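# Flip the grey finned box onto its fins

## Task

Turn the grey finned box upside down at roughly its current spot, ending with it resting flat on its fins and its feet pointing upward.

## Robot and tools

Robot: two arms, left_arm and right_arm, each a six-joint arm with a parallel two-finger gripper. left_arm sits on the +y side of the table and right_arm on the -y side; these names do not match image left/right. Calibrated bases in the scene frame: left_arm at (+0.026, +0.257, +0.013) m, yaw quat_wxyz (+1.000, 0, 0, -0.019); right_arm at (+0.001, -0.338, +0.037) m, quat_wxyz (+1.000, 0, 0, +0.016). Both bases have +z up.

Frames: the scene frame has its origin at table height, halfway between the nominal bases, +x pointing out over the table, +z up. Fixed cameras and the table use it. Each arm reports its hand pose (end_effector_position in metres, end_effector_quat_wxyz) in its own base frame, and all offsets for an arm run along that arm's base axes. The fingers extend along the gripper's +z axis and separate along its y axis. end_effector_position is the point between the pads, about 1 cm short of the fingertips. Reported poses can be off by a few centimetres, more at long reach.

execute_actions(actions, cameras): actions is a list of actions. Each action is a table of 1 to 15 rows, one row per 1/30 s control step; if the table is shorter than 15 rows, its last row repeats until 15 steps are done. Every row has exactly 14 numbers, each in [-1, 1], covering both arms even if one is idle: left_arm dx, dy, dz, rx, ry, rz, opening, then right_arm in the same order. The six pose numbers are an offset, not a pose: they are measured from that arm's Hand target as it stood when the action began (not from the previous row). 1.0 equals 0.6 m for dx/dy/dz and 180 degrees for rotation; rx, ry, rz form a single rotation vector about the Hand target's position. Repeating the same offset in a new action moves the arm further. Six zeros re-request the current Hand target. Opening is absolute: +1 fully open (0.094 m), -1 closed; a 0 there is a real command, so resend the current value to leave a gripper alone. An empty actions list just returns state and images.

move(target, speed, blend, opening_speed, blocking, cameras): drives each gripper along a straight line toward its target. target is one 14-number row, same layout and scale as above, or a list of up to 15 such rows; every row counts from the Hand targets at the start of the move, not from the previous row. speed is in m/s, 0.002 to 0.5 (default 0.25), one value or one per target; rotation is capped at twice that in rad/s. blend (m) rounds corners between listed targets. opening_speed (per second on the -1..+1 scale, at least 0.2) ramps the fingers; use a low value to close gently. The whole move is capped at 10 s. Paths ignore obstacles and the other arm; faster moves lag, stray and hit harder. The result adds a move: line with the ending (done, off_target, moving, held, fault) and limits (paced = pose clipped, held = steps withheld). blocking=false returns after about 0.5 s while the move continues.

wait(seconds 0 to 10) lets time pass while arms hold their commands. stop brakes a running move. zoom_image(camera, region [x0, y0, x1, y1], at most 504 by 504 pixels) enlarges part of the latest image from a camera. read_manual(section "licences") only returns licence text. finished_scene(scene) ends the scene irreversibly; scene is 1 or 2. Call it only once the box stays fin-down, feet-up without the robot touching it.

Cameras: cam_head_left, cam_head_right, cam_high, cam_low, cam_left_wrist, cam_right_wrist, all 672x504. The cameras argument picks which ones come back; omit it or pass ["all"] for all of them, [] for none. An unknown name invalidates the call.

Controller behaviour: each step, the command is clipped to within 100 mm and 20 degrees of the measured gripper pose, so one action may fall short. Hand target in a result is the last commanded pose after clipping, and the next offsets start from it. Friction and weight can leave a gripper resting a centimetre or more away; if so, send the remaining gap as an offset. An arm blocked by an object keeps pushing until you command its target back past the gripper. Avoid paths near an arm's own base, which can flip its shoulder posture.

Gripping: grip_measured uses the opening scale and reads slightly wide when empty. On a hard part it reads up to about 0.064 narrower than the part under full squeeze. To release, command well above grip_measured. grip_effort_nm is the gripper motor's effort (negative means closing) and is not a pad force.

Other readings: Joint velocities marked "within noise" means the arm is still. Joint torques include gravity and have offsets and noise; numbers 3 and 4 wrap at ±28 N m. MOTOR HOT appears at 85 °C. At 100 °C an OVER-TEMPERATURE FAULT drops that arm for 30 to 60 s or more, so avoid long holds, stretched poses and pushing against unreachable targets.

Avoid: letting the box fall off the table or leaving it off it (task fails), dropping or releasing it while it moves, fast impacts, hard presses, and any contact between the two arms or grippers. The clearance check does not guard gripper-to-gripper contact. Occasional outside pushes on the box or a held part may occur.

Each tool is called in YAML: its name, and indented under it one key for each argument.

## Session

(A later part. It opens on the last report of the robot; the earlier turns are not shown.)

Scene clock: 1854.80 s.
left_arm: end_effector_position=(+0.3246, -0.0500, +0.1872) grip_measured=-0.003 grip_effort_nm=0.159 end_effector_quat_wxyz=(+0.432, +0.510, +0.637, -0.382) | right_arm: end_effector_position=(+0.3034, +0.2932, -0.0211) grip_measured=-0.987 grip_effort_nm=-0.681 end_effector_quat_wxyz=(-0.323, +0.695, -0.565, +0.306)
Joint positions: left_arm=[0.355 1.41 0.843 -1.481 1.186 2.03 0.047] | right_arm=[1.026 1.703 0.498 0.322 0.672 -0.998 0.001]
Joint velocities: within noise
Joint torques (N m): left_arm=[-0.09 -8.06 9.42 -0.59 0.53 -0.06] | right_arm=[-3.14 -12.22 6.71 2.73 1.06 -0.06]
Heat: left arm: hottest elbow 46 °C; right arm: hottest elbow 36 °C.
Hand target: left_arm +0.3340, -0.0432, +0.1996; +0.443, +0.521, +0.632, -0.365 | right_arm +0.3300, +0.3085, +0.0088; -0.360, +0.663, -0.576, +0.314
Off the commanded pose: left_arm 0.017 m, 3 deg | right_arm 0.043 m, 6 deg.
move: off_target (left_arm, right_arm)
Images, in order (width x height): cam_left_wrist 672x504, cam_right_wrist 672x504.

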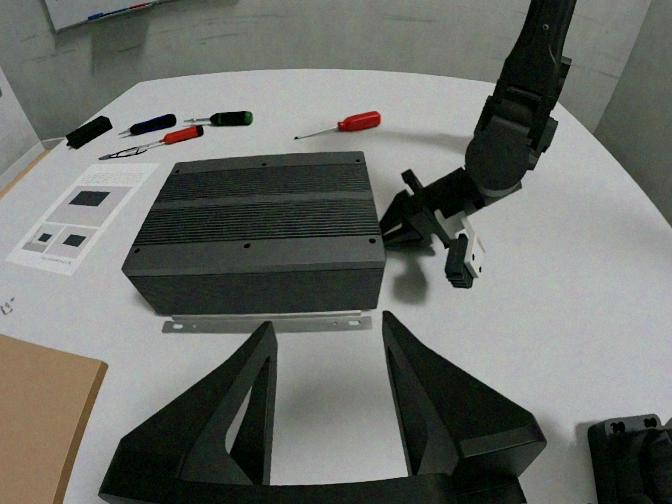

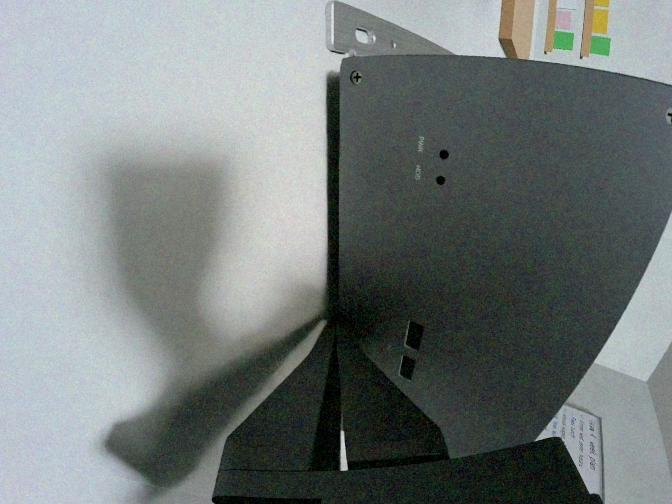

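move:
  target: [0,0,0,0,0,0,0,0,0,0.015,0,0,0,-1]
  speed: 0.03
  cameras: ["cam_left_wrist", "cam_right_wrist"]

Scene clock: 1870.43 s.
left_arm: end_effector_position=(+0.3246, -0.0500, +0.1872) grip_measured=-0.003 grip_effort_nm=0.154 end_effector_quat_wxyz=(+0.432, +0.510, +0.637, -0.382) | right_arm: end_effector_position=(+0.3033, +0.2931, -0.0122) grip_measured=-0.987 grip_effort_nm=-0.681 end_effector_quat_wxyz=(-0.323, +0.694, -0.565, +0.306)
Joint positions: left_arm=[0.355 1.41 0.843 -1.481 1.186 2.03 0.047] | right_arm=[1.026 1.669 0.498 0.29 0.672 -0.998 0.001]
Joint velocities: within noise
Joint torques (N m): left_arm=[0.09 -8.06 9.46 -0.62 0.53 -0.06] | right_arm=[-2.9 -10.81 7.23 2.4 1.02 -0.11]
Heat: left arm: hottest elbow 46 °C; right arm: hottest elbow 36 °C.
Hand target: left_arm +0.3340, -0.0432, +0.1996; +0.443, +0.521, +0.632, -0.365 | right_arm +0.3300, +0.3085, +0.0178; -0.360, +0.663, -0.576, +0.314
Off the commanded pose: left_arm 0.017 m, 3 deg | right_arm 0.043 m, 6 deg.
move: off_target (left_arm, right_arm)
Images, in order (width x height): cam_left_wrist 672x504, cam_right_wrist 672x504.

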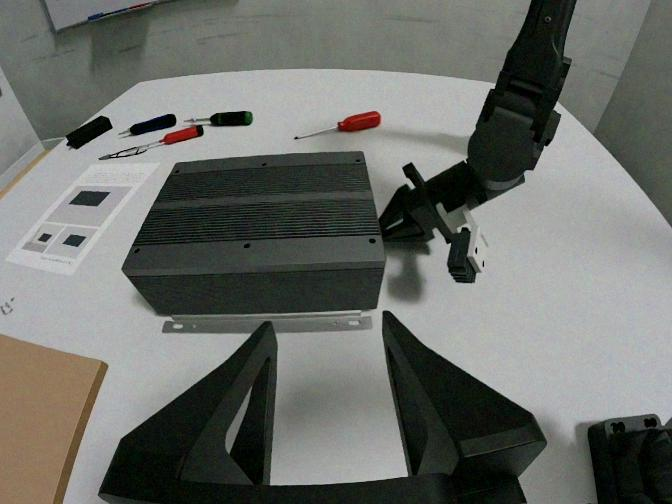

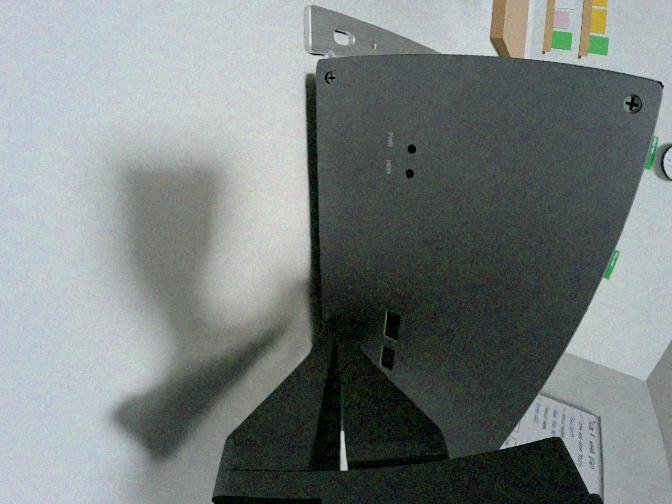

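move:
  target:
    - [0,0,0,0,0,0,0,-0.12,-0.03,-0.03,0,0,0,-1]
    - [0,0,0,0,0,0,0,-0.2,-0.06,0.24,0,0,0,-1]
  blend: 0.03
  speed: 0.15
  cameras: ["cam_left_wrist"]

Scene clock: 2126.70 s.
left_arm: end_effector_position=(+0.3246, -0.0500, +0.1872) grip_measured=-0.003 grip_effort_nm=0.154 end_effector_quat_wxyz=(+0.432, +0.510, +0.637, -0.382) | right_arm: end_effector_position=(+0.2094, +0.2548, +0.1409) grip_measured=-0.987 grip_effort_nm=-0.681 end_effector_quat_wxyz=(-0.339, +0.672, -0.573, +0.324)
Joint positions: left_arm=[0.355 1.41 0.843 -1.481 1.186 2.03 0.047] | right_arm=[1.298 1.02 0.51 -0.567 0.881 -0.667 0.001]
Joint velocities: within noise
Joint torques (N m): left_arm=[-0.03 -8.12 9.44 -0.57 0.53 -0.07] | right_arm=[0.5 -3.6 10.89 0.98 0.59 0.17]
Heat: left arm: hottest elbow 46 °C; right arm: hottest elbow 38 °C.
Hand target: left_arm +0.3340, -0.0432, +0.1996; +0.443, +0.521, +0.632, -0.365 | right_arm +0.2100, +0.2725, +0.1617; -0.360, +0.663, -0.576, +0.314
Off the commanded pose: left_arm 0.017 m, 3 deg | right_arm 0.027 m, 3 deg.
move: off_target (left_arm, right_arm)
Images, in order (width x height): cam_left_wrist 672x504.

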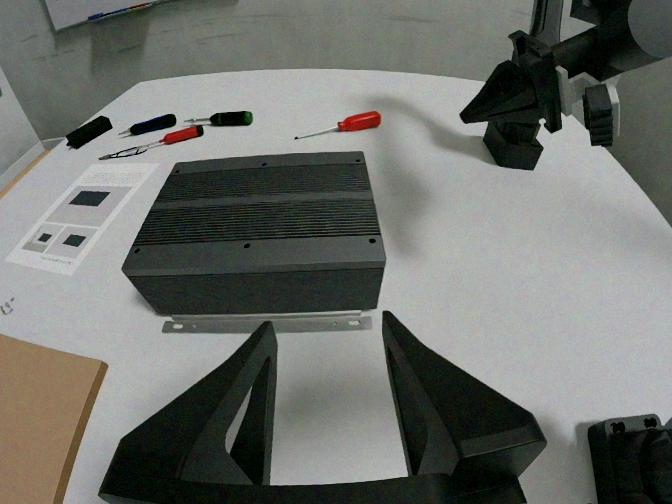

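move:
  target:
    - [0,0,0,0,0,0,0,0.15,-0.221,0.05,0.333,0.298,0.156,-1]
    - [0,0,0,0,0,0,0,0.257,-0.204,-0.12,0.333,0.298,0.156,-1]
  blend: 0.03
  speed: 0.2
  cameras: ["cam_left_wrist", "cam_right_wrist", "cam_head_left"]

Scene clock: 2157.73 s.
left_arm: end_effector_position=(+0.3246, -0.0500, +0.1872) grip_measured=-0.003 grip_effort_nm=0.154 end_effector_quat_wxyz=(+0.432, +0.510, +0.637, -0.382) | right_arm: end_effector_position=(+0.3514, +0.1450, +0.0840) grip_measured=-0.987 grip_effort_nm=-0.691 end_effector_quat_wxyz=(-0.399, +0.571, -0.588, -0.411)
Joint positions: left_arm=[0.355 1.41 0.843 -1.481 1.186 2.03 0.047] | right_arm=[-0.045 1.626 0.77 -0.839 -1.218 -1.674 0.001]
Joint velocities: within noise
Joint torques (N m): left_arm=[0.15 -8.12 9.46 -0.62 0.53 -0.06] | right_arm=[0.26 -8.47 7.2 0.53 -0.91 0.04]
Heat: left arm: hottest elbow 46 °C; right arm: hottest elbow 43 °C.
Hand target: left_arm +0.3340, -0.0432, +0.1996; +0.443, +0.521, +0.632, -0.365 | right_arm +0.3641, +0.1500, +0.0896; -0.405, +0.579, -0.579, -0.406
Off the commanded pose: left_arm 0.017 m, 3 deg | right_arm 0.015 m, 2 deg.
move: off_target (left_arm, right_arm)
Images, in order (width x height): cam_head_left 672x504, cam_left_wrist 672x504, cam_right_wrist 672x504.

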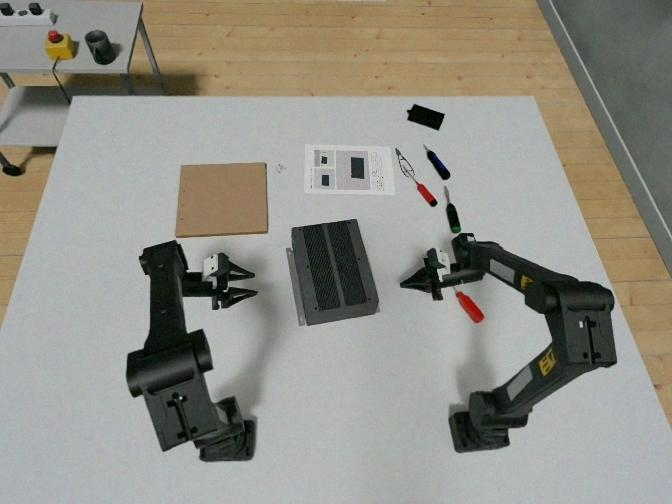

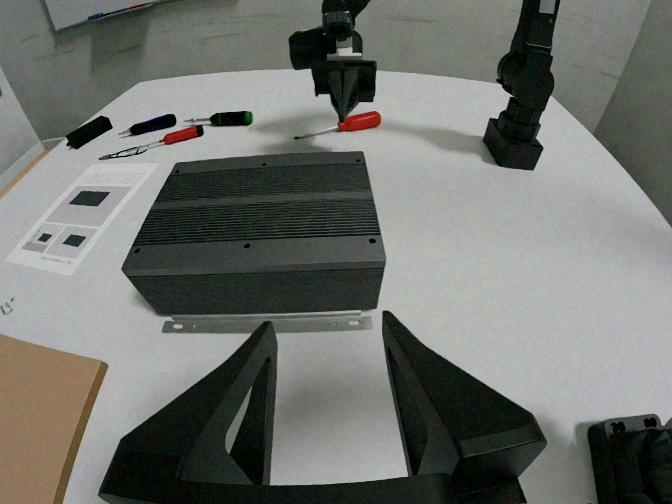

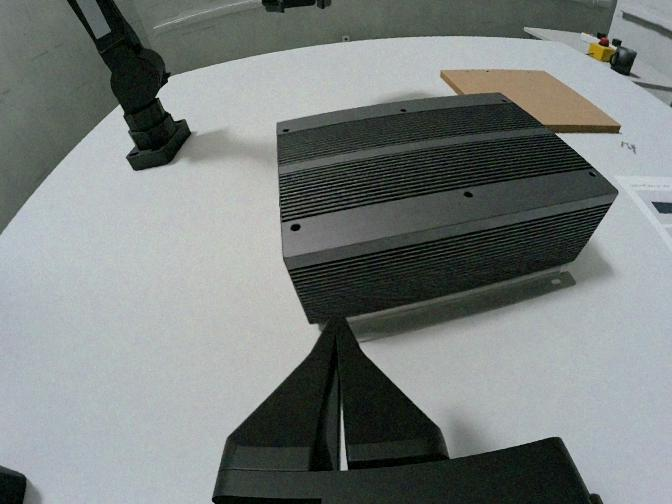

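move:
  target: [-0.048,-0.156,-0.239,0,0,0,-1,0.0065,0.055,-0.109,0,0,0,-1]
  speed: 0.12
  cameras: ["cam_left_wrist", "cam_right_wrist", "cam_head_left"]

Scene clock: 2181.20 s.
left_arm: end_effector_position=(+0.3077, -0.1336, +0.0595) grip_measured=-0.990 grip_effort_nm=-0.545 end_effector_quat_wxyz=(+0.447, +0.522, +0.630, -0.361) | right_arm: end_effector_position=(+0.3703, +0.1779, +0.0279) grip_measured=-0.987 grip_effort_nm=-0.681 end_effector_quat_wxyz=(-0.410, +0.577, -0.580, -0.403)
Joint positions: left_arm=[0.092 1.48 0.461 -0.261 1.209 1.274 0] | right_arm=[0.045 1.77 0.732 -0.378 -1.22 -1.412 0.001]
Joint velocities: within noise
Joint torques (N m): left_arm=[-1.61 -5.42 4.53 1.65 0.6 -0.31] | right_arm=[0.21 -10.17 3.88 1.09 -0.65 0.01]
Heat: left arm: hottest elbow 46 °C; right arm: hottest elbow 41 °C.
Hand target: left_arm +0.3053, -0.1368, +0.0562; +0.443, +0.521, +0.632, -0.365 | right_arm +0.3681, +0.1830, +0.0243; -0.405, +0.579, -0.579, -0.407
Off the commanded pose: left_arm 0.005 m, 1 deg | right_arm 0.007 m, 1 deg.
move: done
Images, in order (width x height): cam_head_left 672x504, cam_left_wrist 672x504, cam_right_wrist 672x504.

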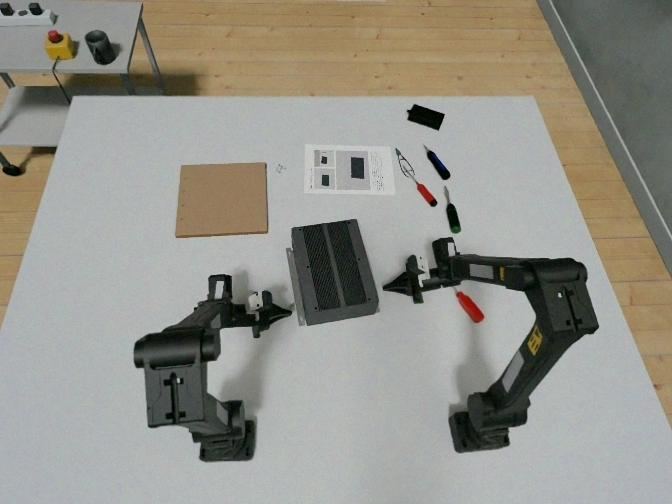

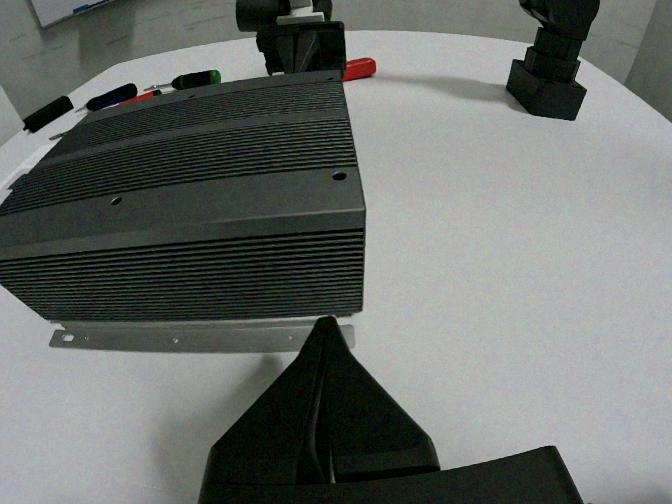

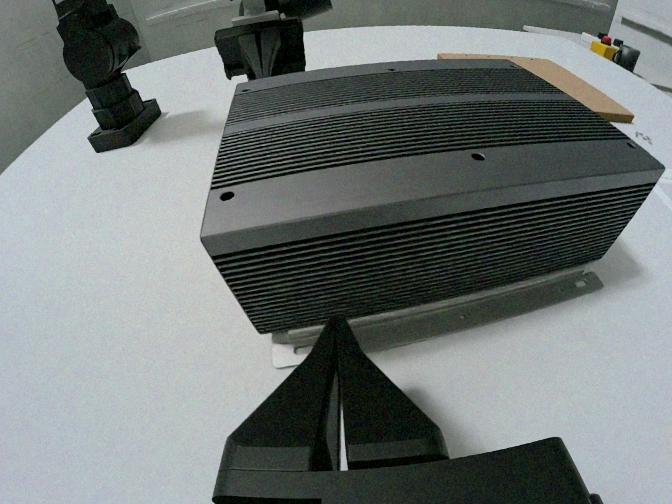

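move:
  target: [0.0337,-0.042,-0.0253,0,0,0,-1,-0.0285,0.0333,-0.0105,0,0,0,-1]
  speed: 0.06
  cameras: ["cam_left_wrist", "cam_right_wrist"]

Scene clock: 2241.07 s.
left_arm: end_effector_position=(+0.3279, -0.1588, +0.0478) grip_measured=-0.990 grip_effort_nm=-0.540 end_effector_quat_wxyz=(+0.450, +0.524, +0.628, -0.359) | right_arm: end_effector_position=(+0.3518, +0.1983, +0.0162) grip_measured=-0.987 grip_effort_nm=-0.686 end_effector_quat_wxyz=(-0.405, +0.574, -0.583, -0.408)
Joint positions: left_arm=[0 1.557 0.461 0.035 1.174 1.049 0] | right_arm=[0.105 1.77 0.656 -0.164 -1.207 -1.248 0.001]
Joint velocities: within noise
Joint torques (N m): left_arm=[-1.79 -5.3 4.49 1.83 0.53 -0.36] | right_arm=[0.62 -10.93 3.56 1.4 -0.56 -0.01]
Heat: left arm: hottest elbow 42 °C; right arm: hottest elbow 36 °C.
Hand target: left_arm +0.3255, -0.1621, +0.0411; +0.443, +0.521, +0.632, -0.365 | right_arm +0.3509, +0.2031, +0.0180; -0.405, +0.579, -0.579, -0.407
Off the commanded pose: left_arm 0.008 m, 1 deg | right_arm 0.005 m, 1 deg.
move: done
Images, in order (width x height): cam_left_wrist 672x504, cam_right_wrist 672x504.

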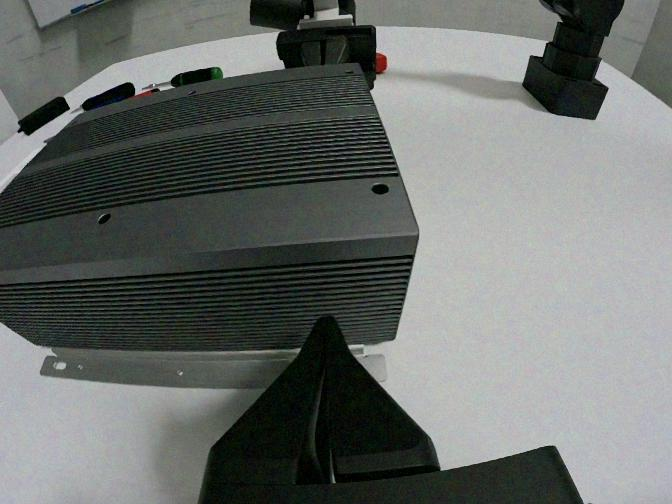

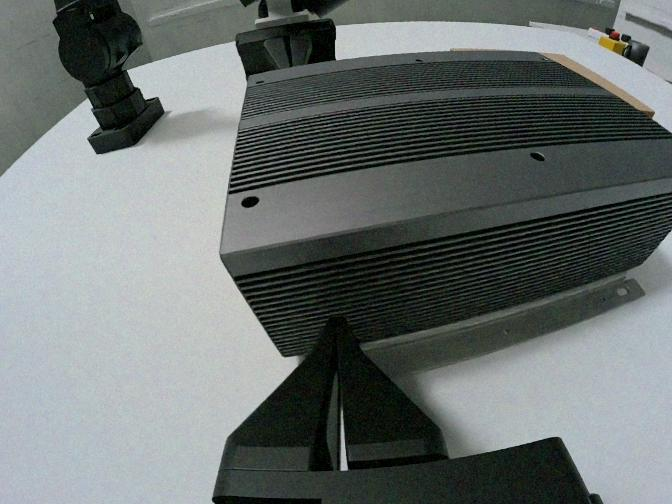

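move:
  target: [0.007,-0.0327,0.004,0,0,0,-1,-0.0042,0.0297,0.0067,0,0,0,-1]
  speed: 0.03
  cameras: ["cam_left_wrist", "cam_right_wrist"]

Scene clock: 2260.10 s.
left_arm: end_effector_position=(+0.3320, -0.1675, +0.0474) grip_measured=-0.990 grip_effort_nm=-0.540 end_effector_quat_wxyz=(+0.450, +0.512, +0.640, -0.355) | right_arm: end_effector_position=(+0.3516, +0.2045, +0.0146) grip_measured=-0.987 grip_effort_nm=-0.681 end_effector_quat_wxyz=(-0.403, +0.564, -0.597, -0.403)
Joint positions: left_arm=[-0.033 1.558 0.443 0.159 1.137 0.917 0] | right_arm=[0.126 1.762 0.627 -0.044 -1.183 -1.123 0.001]
Joint velocities: within noise
Joint torques (N m): left_arm=[-4.25 -5.19 5.16 2.28 0.59 -0.37] | right_arm=[2.61 -11.46 3.99 1.72 -0.85 0.01]
Heat: left arm: hottest elbow 41 °C; right arm: hottest elbow 35 °C.
Hand target: left_arm +0.3296, -0.1816, +0.0434; +0.443, +0.521, +0.632, -0.365 | right_arm +0.3484, +0.2209, +0.0221; -0.405, +0.579, -0.579, -0.407
Off the commanded pose: left_arm 0.015 m, 2 deg | right_arm 0.018 m, 3 deg.
move: off_target (left_arm, right_arm)
Images, in order (width x height): cam_left_wrist 672x504, cam_right_wrist 672x504.

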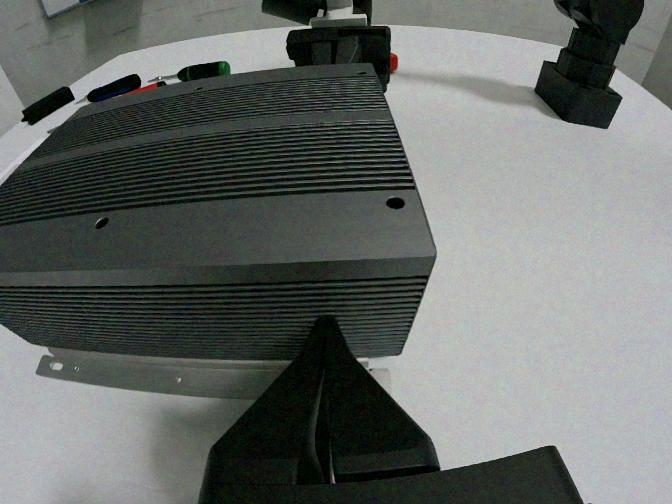

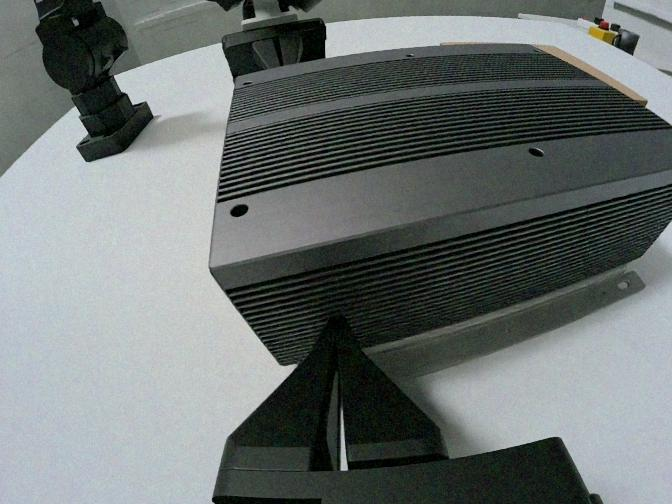

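move:
  target: [0.0173,-0.0815,0.01,0,0,0,-1,-0.0116,0.0825,0.004,0,0,0,-1]
  speed: 0.05
  cameras: ["cam_left_wrist", "cam_right_wrist"]

Scene clock: 2268.80 s.
left_arm: end_effector_position=(+0.3419, -0.1676, +0.0480) grip_measured=-0.990 grip_effort_nm=-0.530 end_effector_quat_wxyz=(+0.458, +0.469, +0.674, -0.341) | right_arm: end_effector_position=(+0.3615, +0.2074, +0.0147) grip_measured=-0.988 grip_effort_nm=-0.681 end_effector_quat_wxyz=(+0.417, -0.531, +0.634, +0.376)
Joint positions: left_arm=[-0.049 1.557 0.404 0.356 1.061 0.696 0] | right_arm=[0.146 1.744 0.565 0.225 -1.1 -0.863 0.001]
Joint velocities: within noise
Joint torques (N m): left_arm=[-14.45 -4.66 7.83 2.81 0.11 -0.36] | right_arm=[11.4 -9.88 5.09 2.15 -1.6 0.04]
Heat: left arm: hottest elbow 41 °C; right arm: hottest elbow 35 °C.
Hand target: left_arm +0.3400, -0.2306, +0.0494; +0.443, +0.521, +0.632, -0.365 | right_arm +0.3415, +0.2704, +0.0244; +0.405, -0.579, +0.579, +0.406
Off the commanded pose: left_arm 0.063 m, 8 deg | right_arm 0.067 m, 9 deg.
move: off_target (left_arm, right_arm)
Images, in order (width x height): cam_left_wrist 672x504, cam_right_wrist 672x504.

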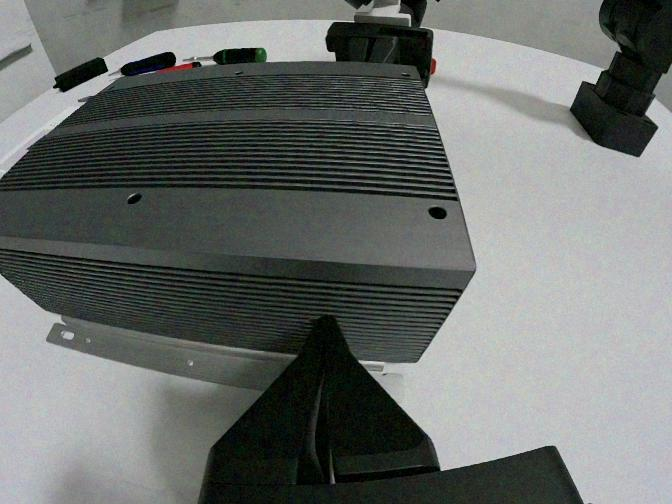

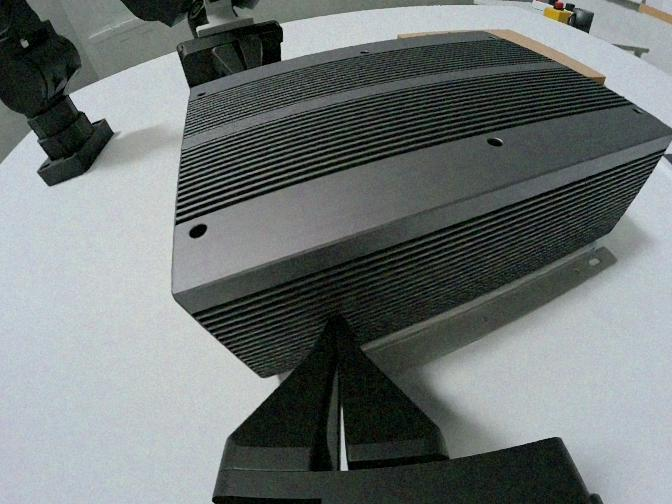

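move:
  target: [0,0,0.04,0,0,0,-1,0,0,0.04,0,0,0,-1]
  speed: 0.05
  cameras: ["cam_left_wrist", "cam_right_wrist"]

Scene clock: 2276.77 s.
left_arm: end_effector_position=(+0.3409, -0.1676, +0.0494) grip_measured=-0.990 grip_effort_nm=-0.525 end_effector_quat_wxyz=(+0.444, +0.464, +0.693, -0.327) | right_arm: end_effector_position=(+0.3607, +0.2073, +0.0155) grip_measured=-0.988 grip_effort_nm=-0.681 end_effector_quat_wxyz=(+0.404, -0.530, +0.651, +0.364)
Joint positions: left_arm=[-0.064 1.511 0.402 0.291 1.006 0.689 0] | right_arm=[0.155 1.714 0.564 0.174 -1.055 -0.858 0.001]
Joint velocities: within noise
Joint torques (N m): left_arm=[-13.22 -7.53 9.25 1.69 2.3 -0.33] | right_arm=[10.23 -12.69 5.81 1.35 -3.59 -0.02]
Heat: left arm: hottest elbow 42 °C; right arm: hottest elbow 35 °C.
Hand target: left_arm +0.3401, -0.2305, +0.0735; +0.443, +0.521, +0.632, -0.365 | right_arm +0.3414, +0.2704, +0.0484; +0.405, -0.579, +0.579, +0.407
Off the commanded pose: left_arm 0.067 m, 10 deg | right_arm 0.074 m, 11 deg.
move: off_target (left_arm, right_arm)
Images, in order (width x height): cam_left_wrist 672x504, cam_right_wrist 672x504.

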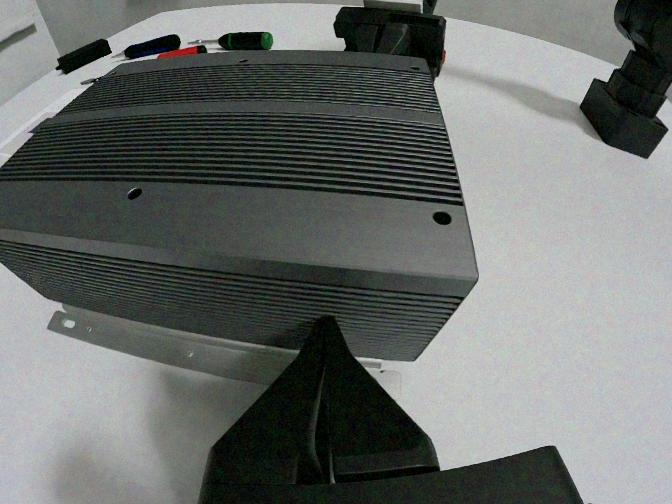

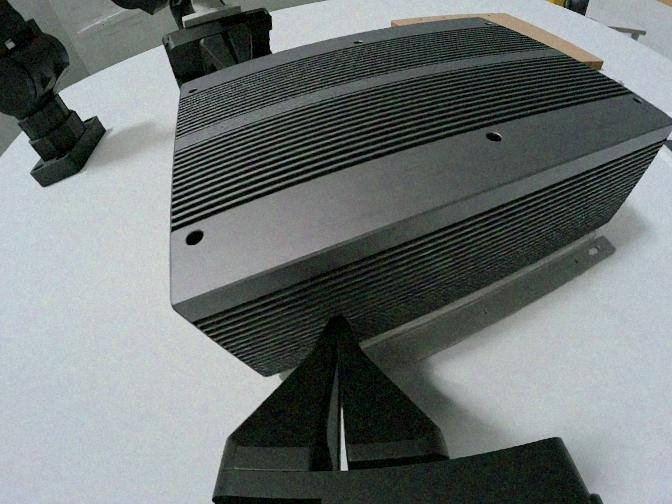

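move:
  target: [0,0,0.04,0,0,0,-1,0,0,0.04,0,0,0,-1]
  speed: 0.05
  cameras: ["cam_left_wrist", "cam_right_wrist"]

Scene clock: 2281.63 s.
left_arm: end_effector_position=(+0.3338, -0.1716, +0.0510) grip_measured=-0.990 grip_effort_nm=-0.520 end_effector_quat_wxyz=(+0.419, +0.461, +0.709, -0.332) | right_arm: end_effector_position=(+0.3540, +0.2044, +0.0211) grip_measured=-0.988 grip_effort_nm=-0.681 end_effector_quat_wxyz=(+0.381, -0.522, +0.669, +0.367)
Joint positions: left_arm=[-0.084 1.467 0.41 0.182 0.978 0.687 0] | right_arm=[0.155 1.667 0.564 0.07 -1.033 -0.858 0.001]
Joint velocities: within noise
Joint torques (N m): left_arm=[-11.52 -9.64 10.28 2.22 3.5 -0.29] | right_arm=[10.4 -14.56 6.9 1.95 -4.73 -0.04]
Heat: left arm: hottest elbow 42 °C; right arm: hottest elbow 35 °C.
Hand target: left_arm +0.3400, -0.2306, +0.0974; +0.443, +0.521, +0.632, -0.365 | right_arm +0.3414, +0.2703, +0.0724; +0.405, -0.579, +0.579, +0.407
Off the commanded pose: left_arm 0.075 m, 12 deg | right_arm 0.085 m, 13 deg.
move: off_target (left_arm, right_arm)
Images, in order (width x height): cam_left_wrist 672x504, cam_right_wrist 672x504.

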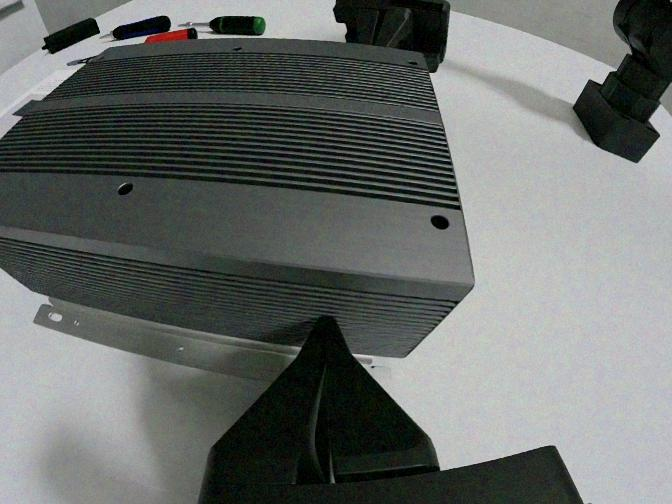

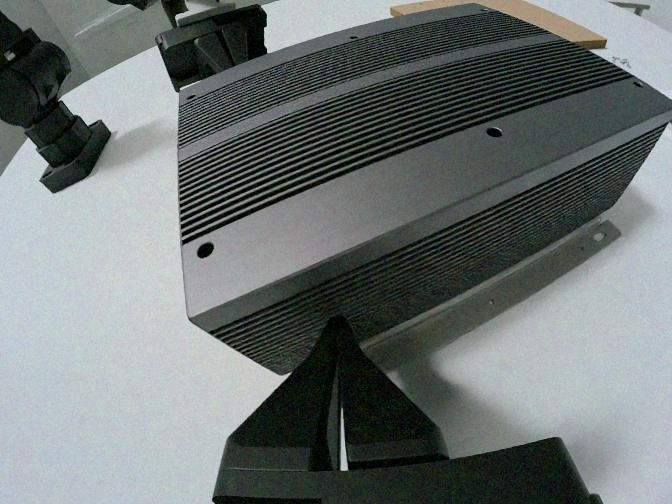

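zoom_image:
  camera: "cam_left_wrist"
  region: [20, 260, 480, 480]

zoom_image:
  camera: "cam_right_wrist"
  region: [170, 220, 650, 450]

Scaled by 1.096 from the camera's 672x504 image, which has a finer 960x720 frame.

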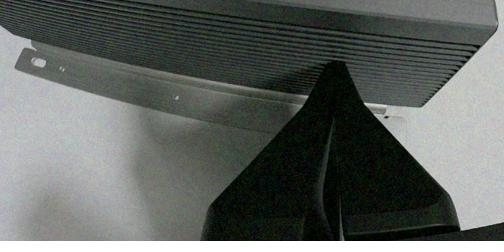

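Scaled by 1.050 from the camera's 672x504 image, which has a finer 960x720 frame.

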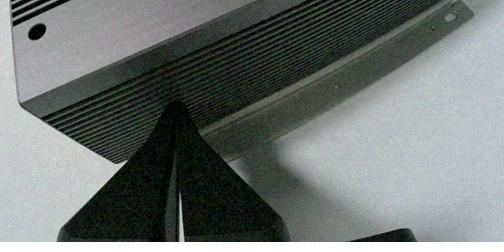

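move:
  target: [0,0,0.04,0,0,0,-1,0,0,0.04,0,0,0,-1]
  speed: 0.05
  cameras: ["cam_left_wrist", "cam_right_wrist", "cam_low"]

Scene clock: 2295.83 s.
left_arm: end_effector_position=(+0.3249, -0.1735, +0.0689) grip_measured=-0.990 grip_effort_nm=-0.525 end_effector_quat_wxyz=(+0.411, +0.460, +0.710, -0.340) | right_arm: end_effector_position=(+0.3481, +0.2033, +0.0388) grip_measured=-0.988 grip_effort_nm=-0.676 end_effector_quat_wxyz=(+0.374, -0.521, +0.672, +0.370)
Joint positions: left_arm=[-0.09 1.379 0.412 0.074 0.984 0.687 0] | right_arm=[0.155 1.594 0.564 -0.025 -1.032 -0.867 0.001]
Joint velocities: within noise
Joint torques (N m): left_arm=[-11.11 -8.88 12.36 2.22 3.26 -0.3] | right_arm=[10.11 -14.21 8.31 1.96 -4.82 -0.01]
Heat: left arm: hottest elbow 45 °C; right arm: hottest wrist yaw 50 °C.
Hand target: left_arm +0.3401, -0.2305, +0.1214; +0.443, +0.521, +0.632, -0.365 | right_arm +0.3414, +0.2703, +0.0964; +0.405, -0.579, +0.579, +0.407
Off the commanded pose: left_arm 0.079 m, 12 deg | right_arm 0.089 m, 14 deg.
move: off_target (left_arm, right_arm)
Images, in order (width x height): cam_low 672x504, cam_left_wrist 672x504, cam_right_wrist 672x504.

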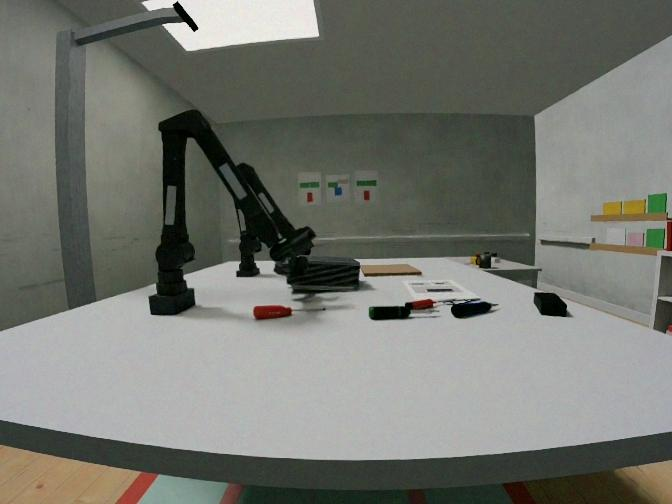

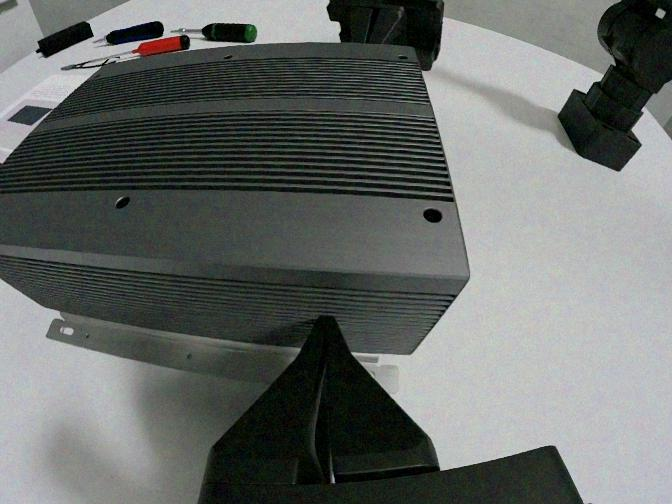

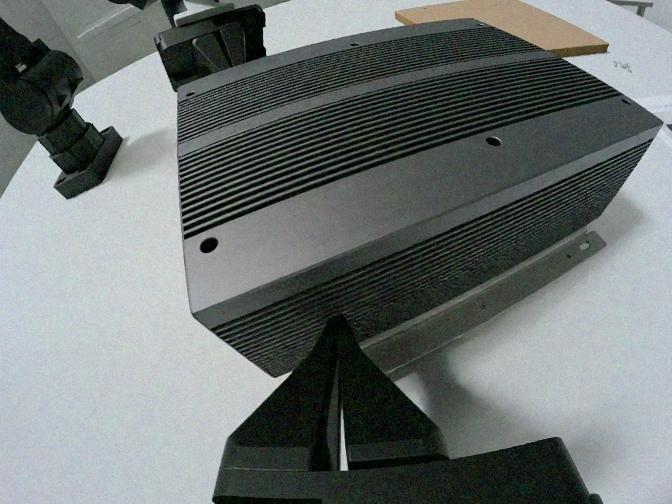

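move:
  target: [-0.026,-0.0055,0.05,-0.043,-0.0115,0,-1,-0.0264,-0.0037,0.05,0.0443,-0.0039,0,-1]
  speed: 0.05
  cameras: ["cam_left_wrist", "cam_right_wrist", "cam_low"]

Scene clock: 2333.27 s.
left_arm: end_effector_position=(+0.3262, -0.1808, +0.1043) grip_measured=-0.990 grip_effort_nm=-0.520 end_effector_quat_wxyz=(+0.461, +0.431, +0.680, -0.373) | right_arm: end_effector_position=(+0.3532, +0.1984, +0.0733) grip_measured=-0.988 grip_effort_nm=-0.672 end_effector_quat_wxyz=(+0.432, -0.485, +0.652, +0.392)
Joint positions: left_arm=[-0.09 1.334 0.368 0.313 1.063 0.474 0] | right_arm=[0.121 1.541 0.507 0.207 -1.122 -0.678 0.001]
Joint velocities: within noise
Joint torques (N m): left_arm=[-11.34 -8.29 10.02 4.33 2.91 -0.34] | right_arm=[11.87 -13.1 6.53 2.91 -5.46 0.01]
Heat: left arm: hottest wrist yaw 52 °C; right arm: hottest wrist yaw 75 °C.
Hand target: left_arm +0.3245, -0.2339, +0.1514; +0.488, +0.497, +0.598, -0.398 | right_arm +0.3256, +0.2682, +0.1264; +0.448, -0.552, +0.547, +0.442
Off the commanded pose: left_arm 0.071 m, 13 deg | right_arm 0.092 m, 15 deg.
move: off_target (left_arm, right_arm)
Images, in order (width x height): cam_low 672x504, cam_left_wrist 672x504, cam_right_wrist 672x504.

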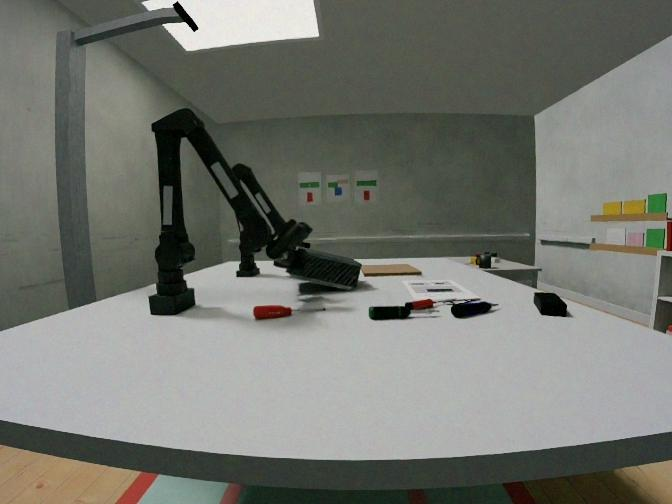

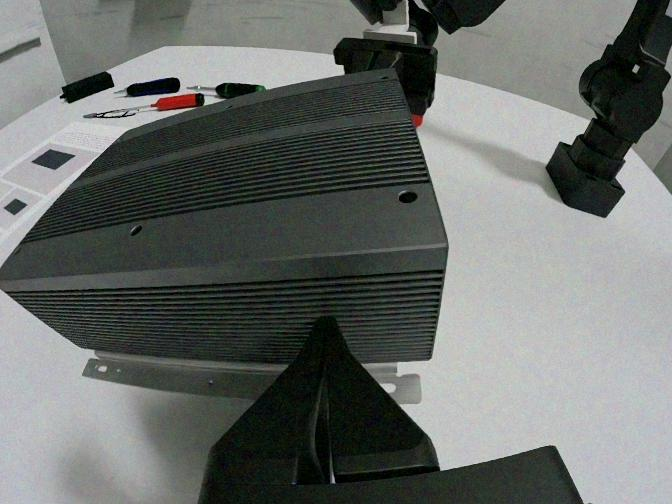

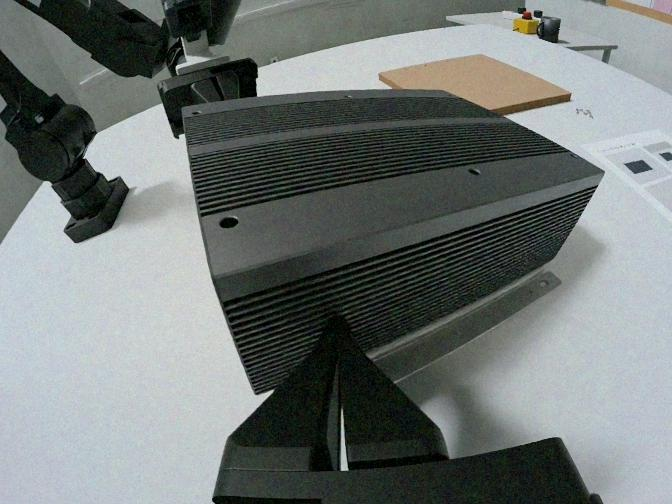

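move:
  target: [-0.08,-0.017,0.15,0,0,0,-1,-0.08,-0.011,0.15,0,0,0,-1]
  speed: 0.06
  cameras: ["cam_left_wrist", "cam_low"]

Scene clock: 2353.87 s.
left_arm: end_effector_position=(+0.2823, -0.1883, +0.1829) grip_measured=-0.990 grip_effort_nm=-0.520 end_effector_quat_wxyz=(+0.473, +0.430, +0.677, -0.364) | right_arm: end_effector_position=(+0.3028, +0.1912, +0.1558) grip_measured=-0.988 grip_effort_nm=-0.667 end_effector_quat_wxyz=(+0.435, -0.475, +0.653, +0.398)
Joint positions: left_arm=[-0.145 0.897 0.355 -0.02 1.004 0.4 0] | right_arm=[0.115 1.137 0.453 -0.116 -1.132 -0.638 0.001]
Joint velocities: within noise
Joint torques (N m): left_arm=[-12.04 -3.31 15.64 2.65 2.81 -0.29] | right_arm=[12.98 -9.23 11.23 2.52 -4.66 0.1]
Heat: left arm: hottest wrist yaw 52 °C; right arm: hottest wrist yaw 91 °C. Fold the right arm in close to its base, or ease its load, before you think long.
Hand target: left_arm +0.2765, -0.2440, +0.2415; +0.488, +0.496, +0.598, -0.398 | right_arm +0.2776, +0.2616, +0.2163; +0.448, -0.552, +0.547, +0.442
Off the commanded pose: left_arm 0.081 m, 13 deg | right_arm 0.096 m, 16 deg.
MOTOR HOT: joint 5 (wrist yaw) of the right arm reports 91 °C; the controller stops that arm at 100 °C. To cool a motor, set the load down, stop pushing, or move to a pose that needs little force.
move: off_target (left_arm, right_arm); limits=paced
Images, in order (width x height): cam_low 672x504, cam_left_wrist 672x504.

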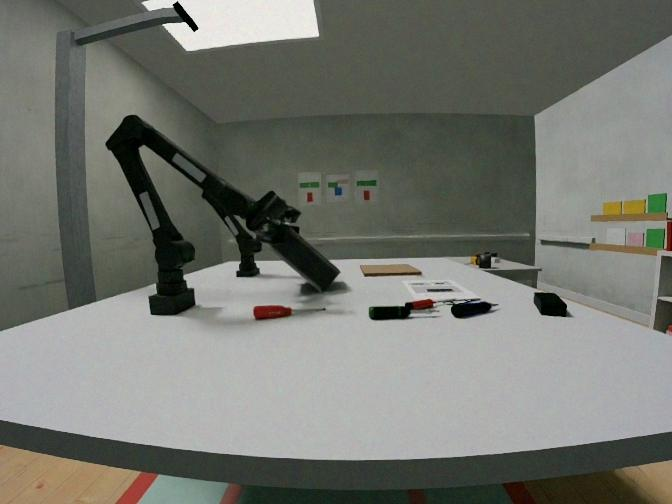

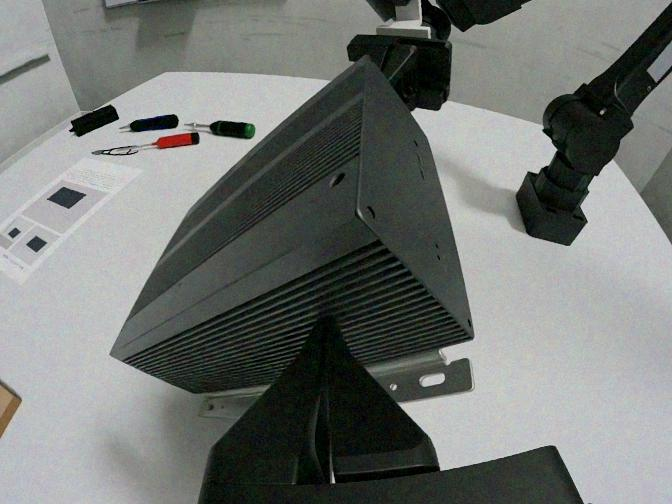

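move:
  target:
    - [0.0815,0.0173,0.05,0,0,0,-1,0.0825,0.0117,0.05,0,0,0,-1]
    - [0.179,0.038,0.055,0,0,0,-1,0.1817,0.0255,0.055,0,0,0,-1]
  speed: 0.1
  blend: 0.04
  cameras: ["cam_left_wrist", "cam_low"]

Scene clock: 2370.30 s.
left_arm: end_effector_position=(+0.3800, -0.1684, +0.2216) grip_measured=-0.990 grip_effort_nm=-0.520 end_effector_quat_wxyz=(+0.472, +0.431, +0.672, -0.374) | right_arm: end_effector_position=(+0.3969, +0.2053, +0.2019) grip_measured=-0.988 grip_effort_nm=-0.672 end_effector_quat_wxyz=(+0.445, -0.487, +0.631, +0.409)
Joint positions: left_arm=[-0.035 1.174 0.649 -0.148 1.116 0.52 0] | right_arm=[0.115 1.343 0.749 -0.191 -1.178 -0.66 0.001]
Joint velocities: within noise
Joint torques (N m): left_arm=[-9.99 -6.07 15.62 2.35 3.04 -0.07] | right_arm=[11.05 -7.94 13.2 1.89 -3.36 -0.08]
Heat: left arm: hottest wrist yaw 53 °C; right arm: hottest wrist yaw 90 °C. Fold the right arm in close to its base, or ease its load, before you think long.
Hand target: left_arm +0.3839, -0.2213, +0.2744; +0.488, +0.497, +0.598, -0.398 | right_arm +0.3866, +0.2768, +0.2495; +0.448, -0.552, +0.547, +0.442
Off the commanded pose: left_arm 0.075 m, 12 deg | right_arm 0.086 m, 13 deg.
MOTOR HOT: still on. Joint 5 (wrist yaw) of the right arm reports 90 °C.
move: off_target (left_arm, right_arm); blend cut to 0.0301 m at target 1; limits=paced
Images, in order (width x height): cam_low 672x504, cam_left_wrist 672x504.

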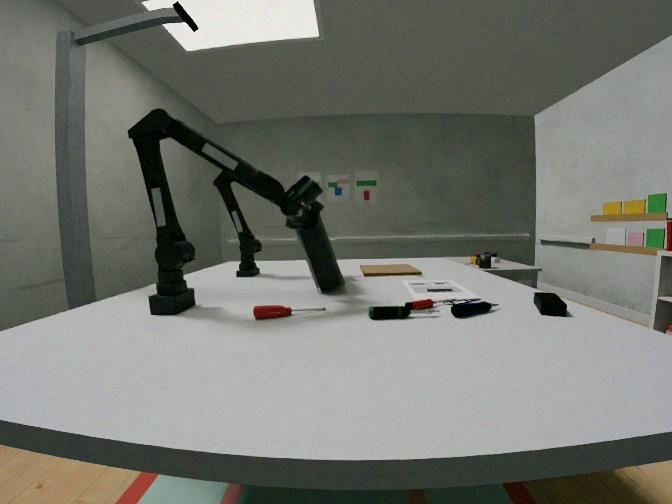

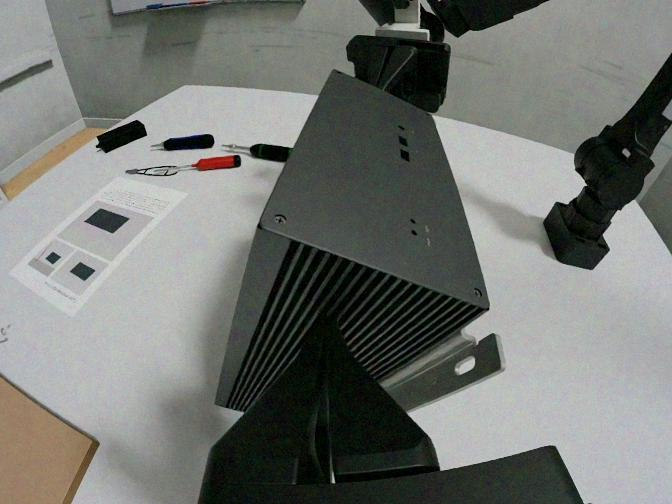

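move:
  target: [0.085,0.018,-0.004,0,0,0,-1,0.085,0.0118,-0.004,0,0,0,-1]
  speed: 0.1
  cameras: ["cam_left_wrist", "cam_low"]

Scene clock: 2376.77 s.
left_arm: end_effector_position=(+0.4224, -0.1589, +0.2213) grip_measured=-0.990 grip_effort_nm=-0.520 end_effector_quat_wxyz=(+0.470, +0.434, +0.665, -0.385) | right_arm: end_effector_position=(+0.4492, +0.2131, +0.2058) grip_measured=-0.988 grip_effort_nm=-0.676 end_effector_quat_wxyz=(+0.448, -0.494, +0.620, +0.415)
Joint positions: left_arm=[-0.001 1.312 0.768 -0.189 1.168 0.583 0] | right_arm=[0.116 1.484 0.897 -0.199 -1.202 -0.677 0.001]
Joint velocities: within noise
Joint torques (N m): left_arm=[-9.35 -7.77 15.91 2.25 2.37 -0.02] | right_arm=[9.93 -11.69 12.42 1.47 -2.63 -0.11]
Heat: left arm: hottest elbow 55 °C; right arm: hottest wrist yaw 84 °C. Fold the right arm in close to its base, or ease its load, before you think long.
Hand target: left_arm +0.4349, -0.2104, +0.2719; +0.488, +0.496, +0.598, -0.397 | right_arm +0.4377, +0.2839, +0.2471; +0.448, -0.552, +0.547, +0.442
Off the commanded pose: left_arm 0.073 m, 11 deg | right_arm 0.083 m, 11 deg.
MOTOR HOT: still on. Joint 5 (wrist yaw) of the right arm reports 84 °C.
move: off_target (left_arm, right_arm)
Images, in order (width x height): cam_low 672x504, cam_left_wrist 672x504.

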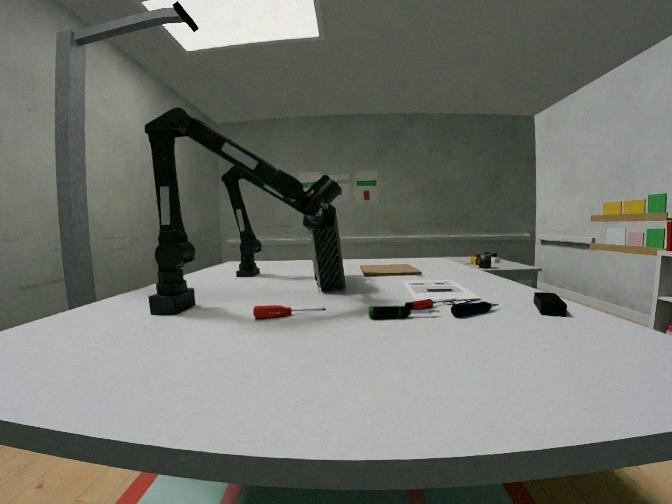

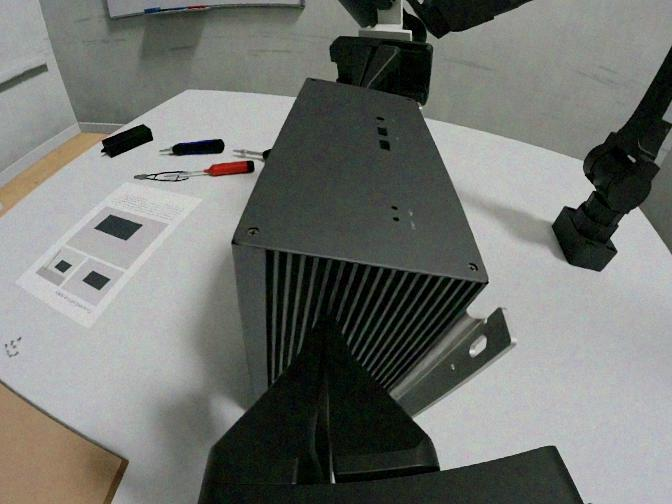

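zoom_image:
  camera: "cam_low"
  region: [280, 160, 380, 310]

Scaled by 3.360.

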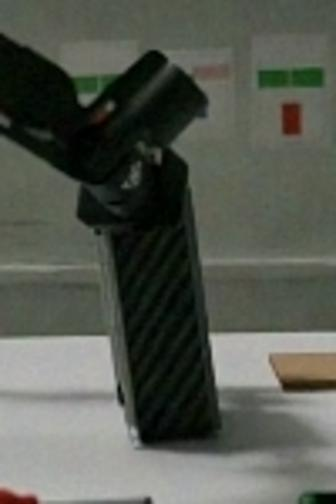

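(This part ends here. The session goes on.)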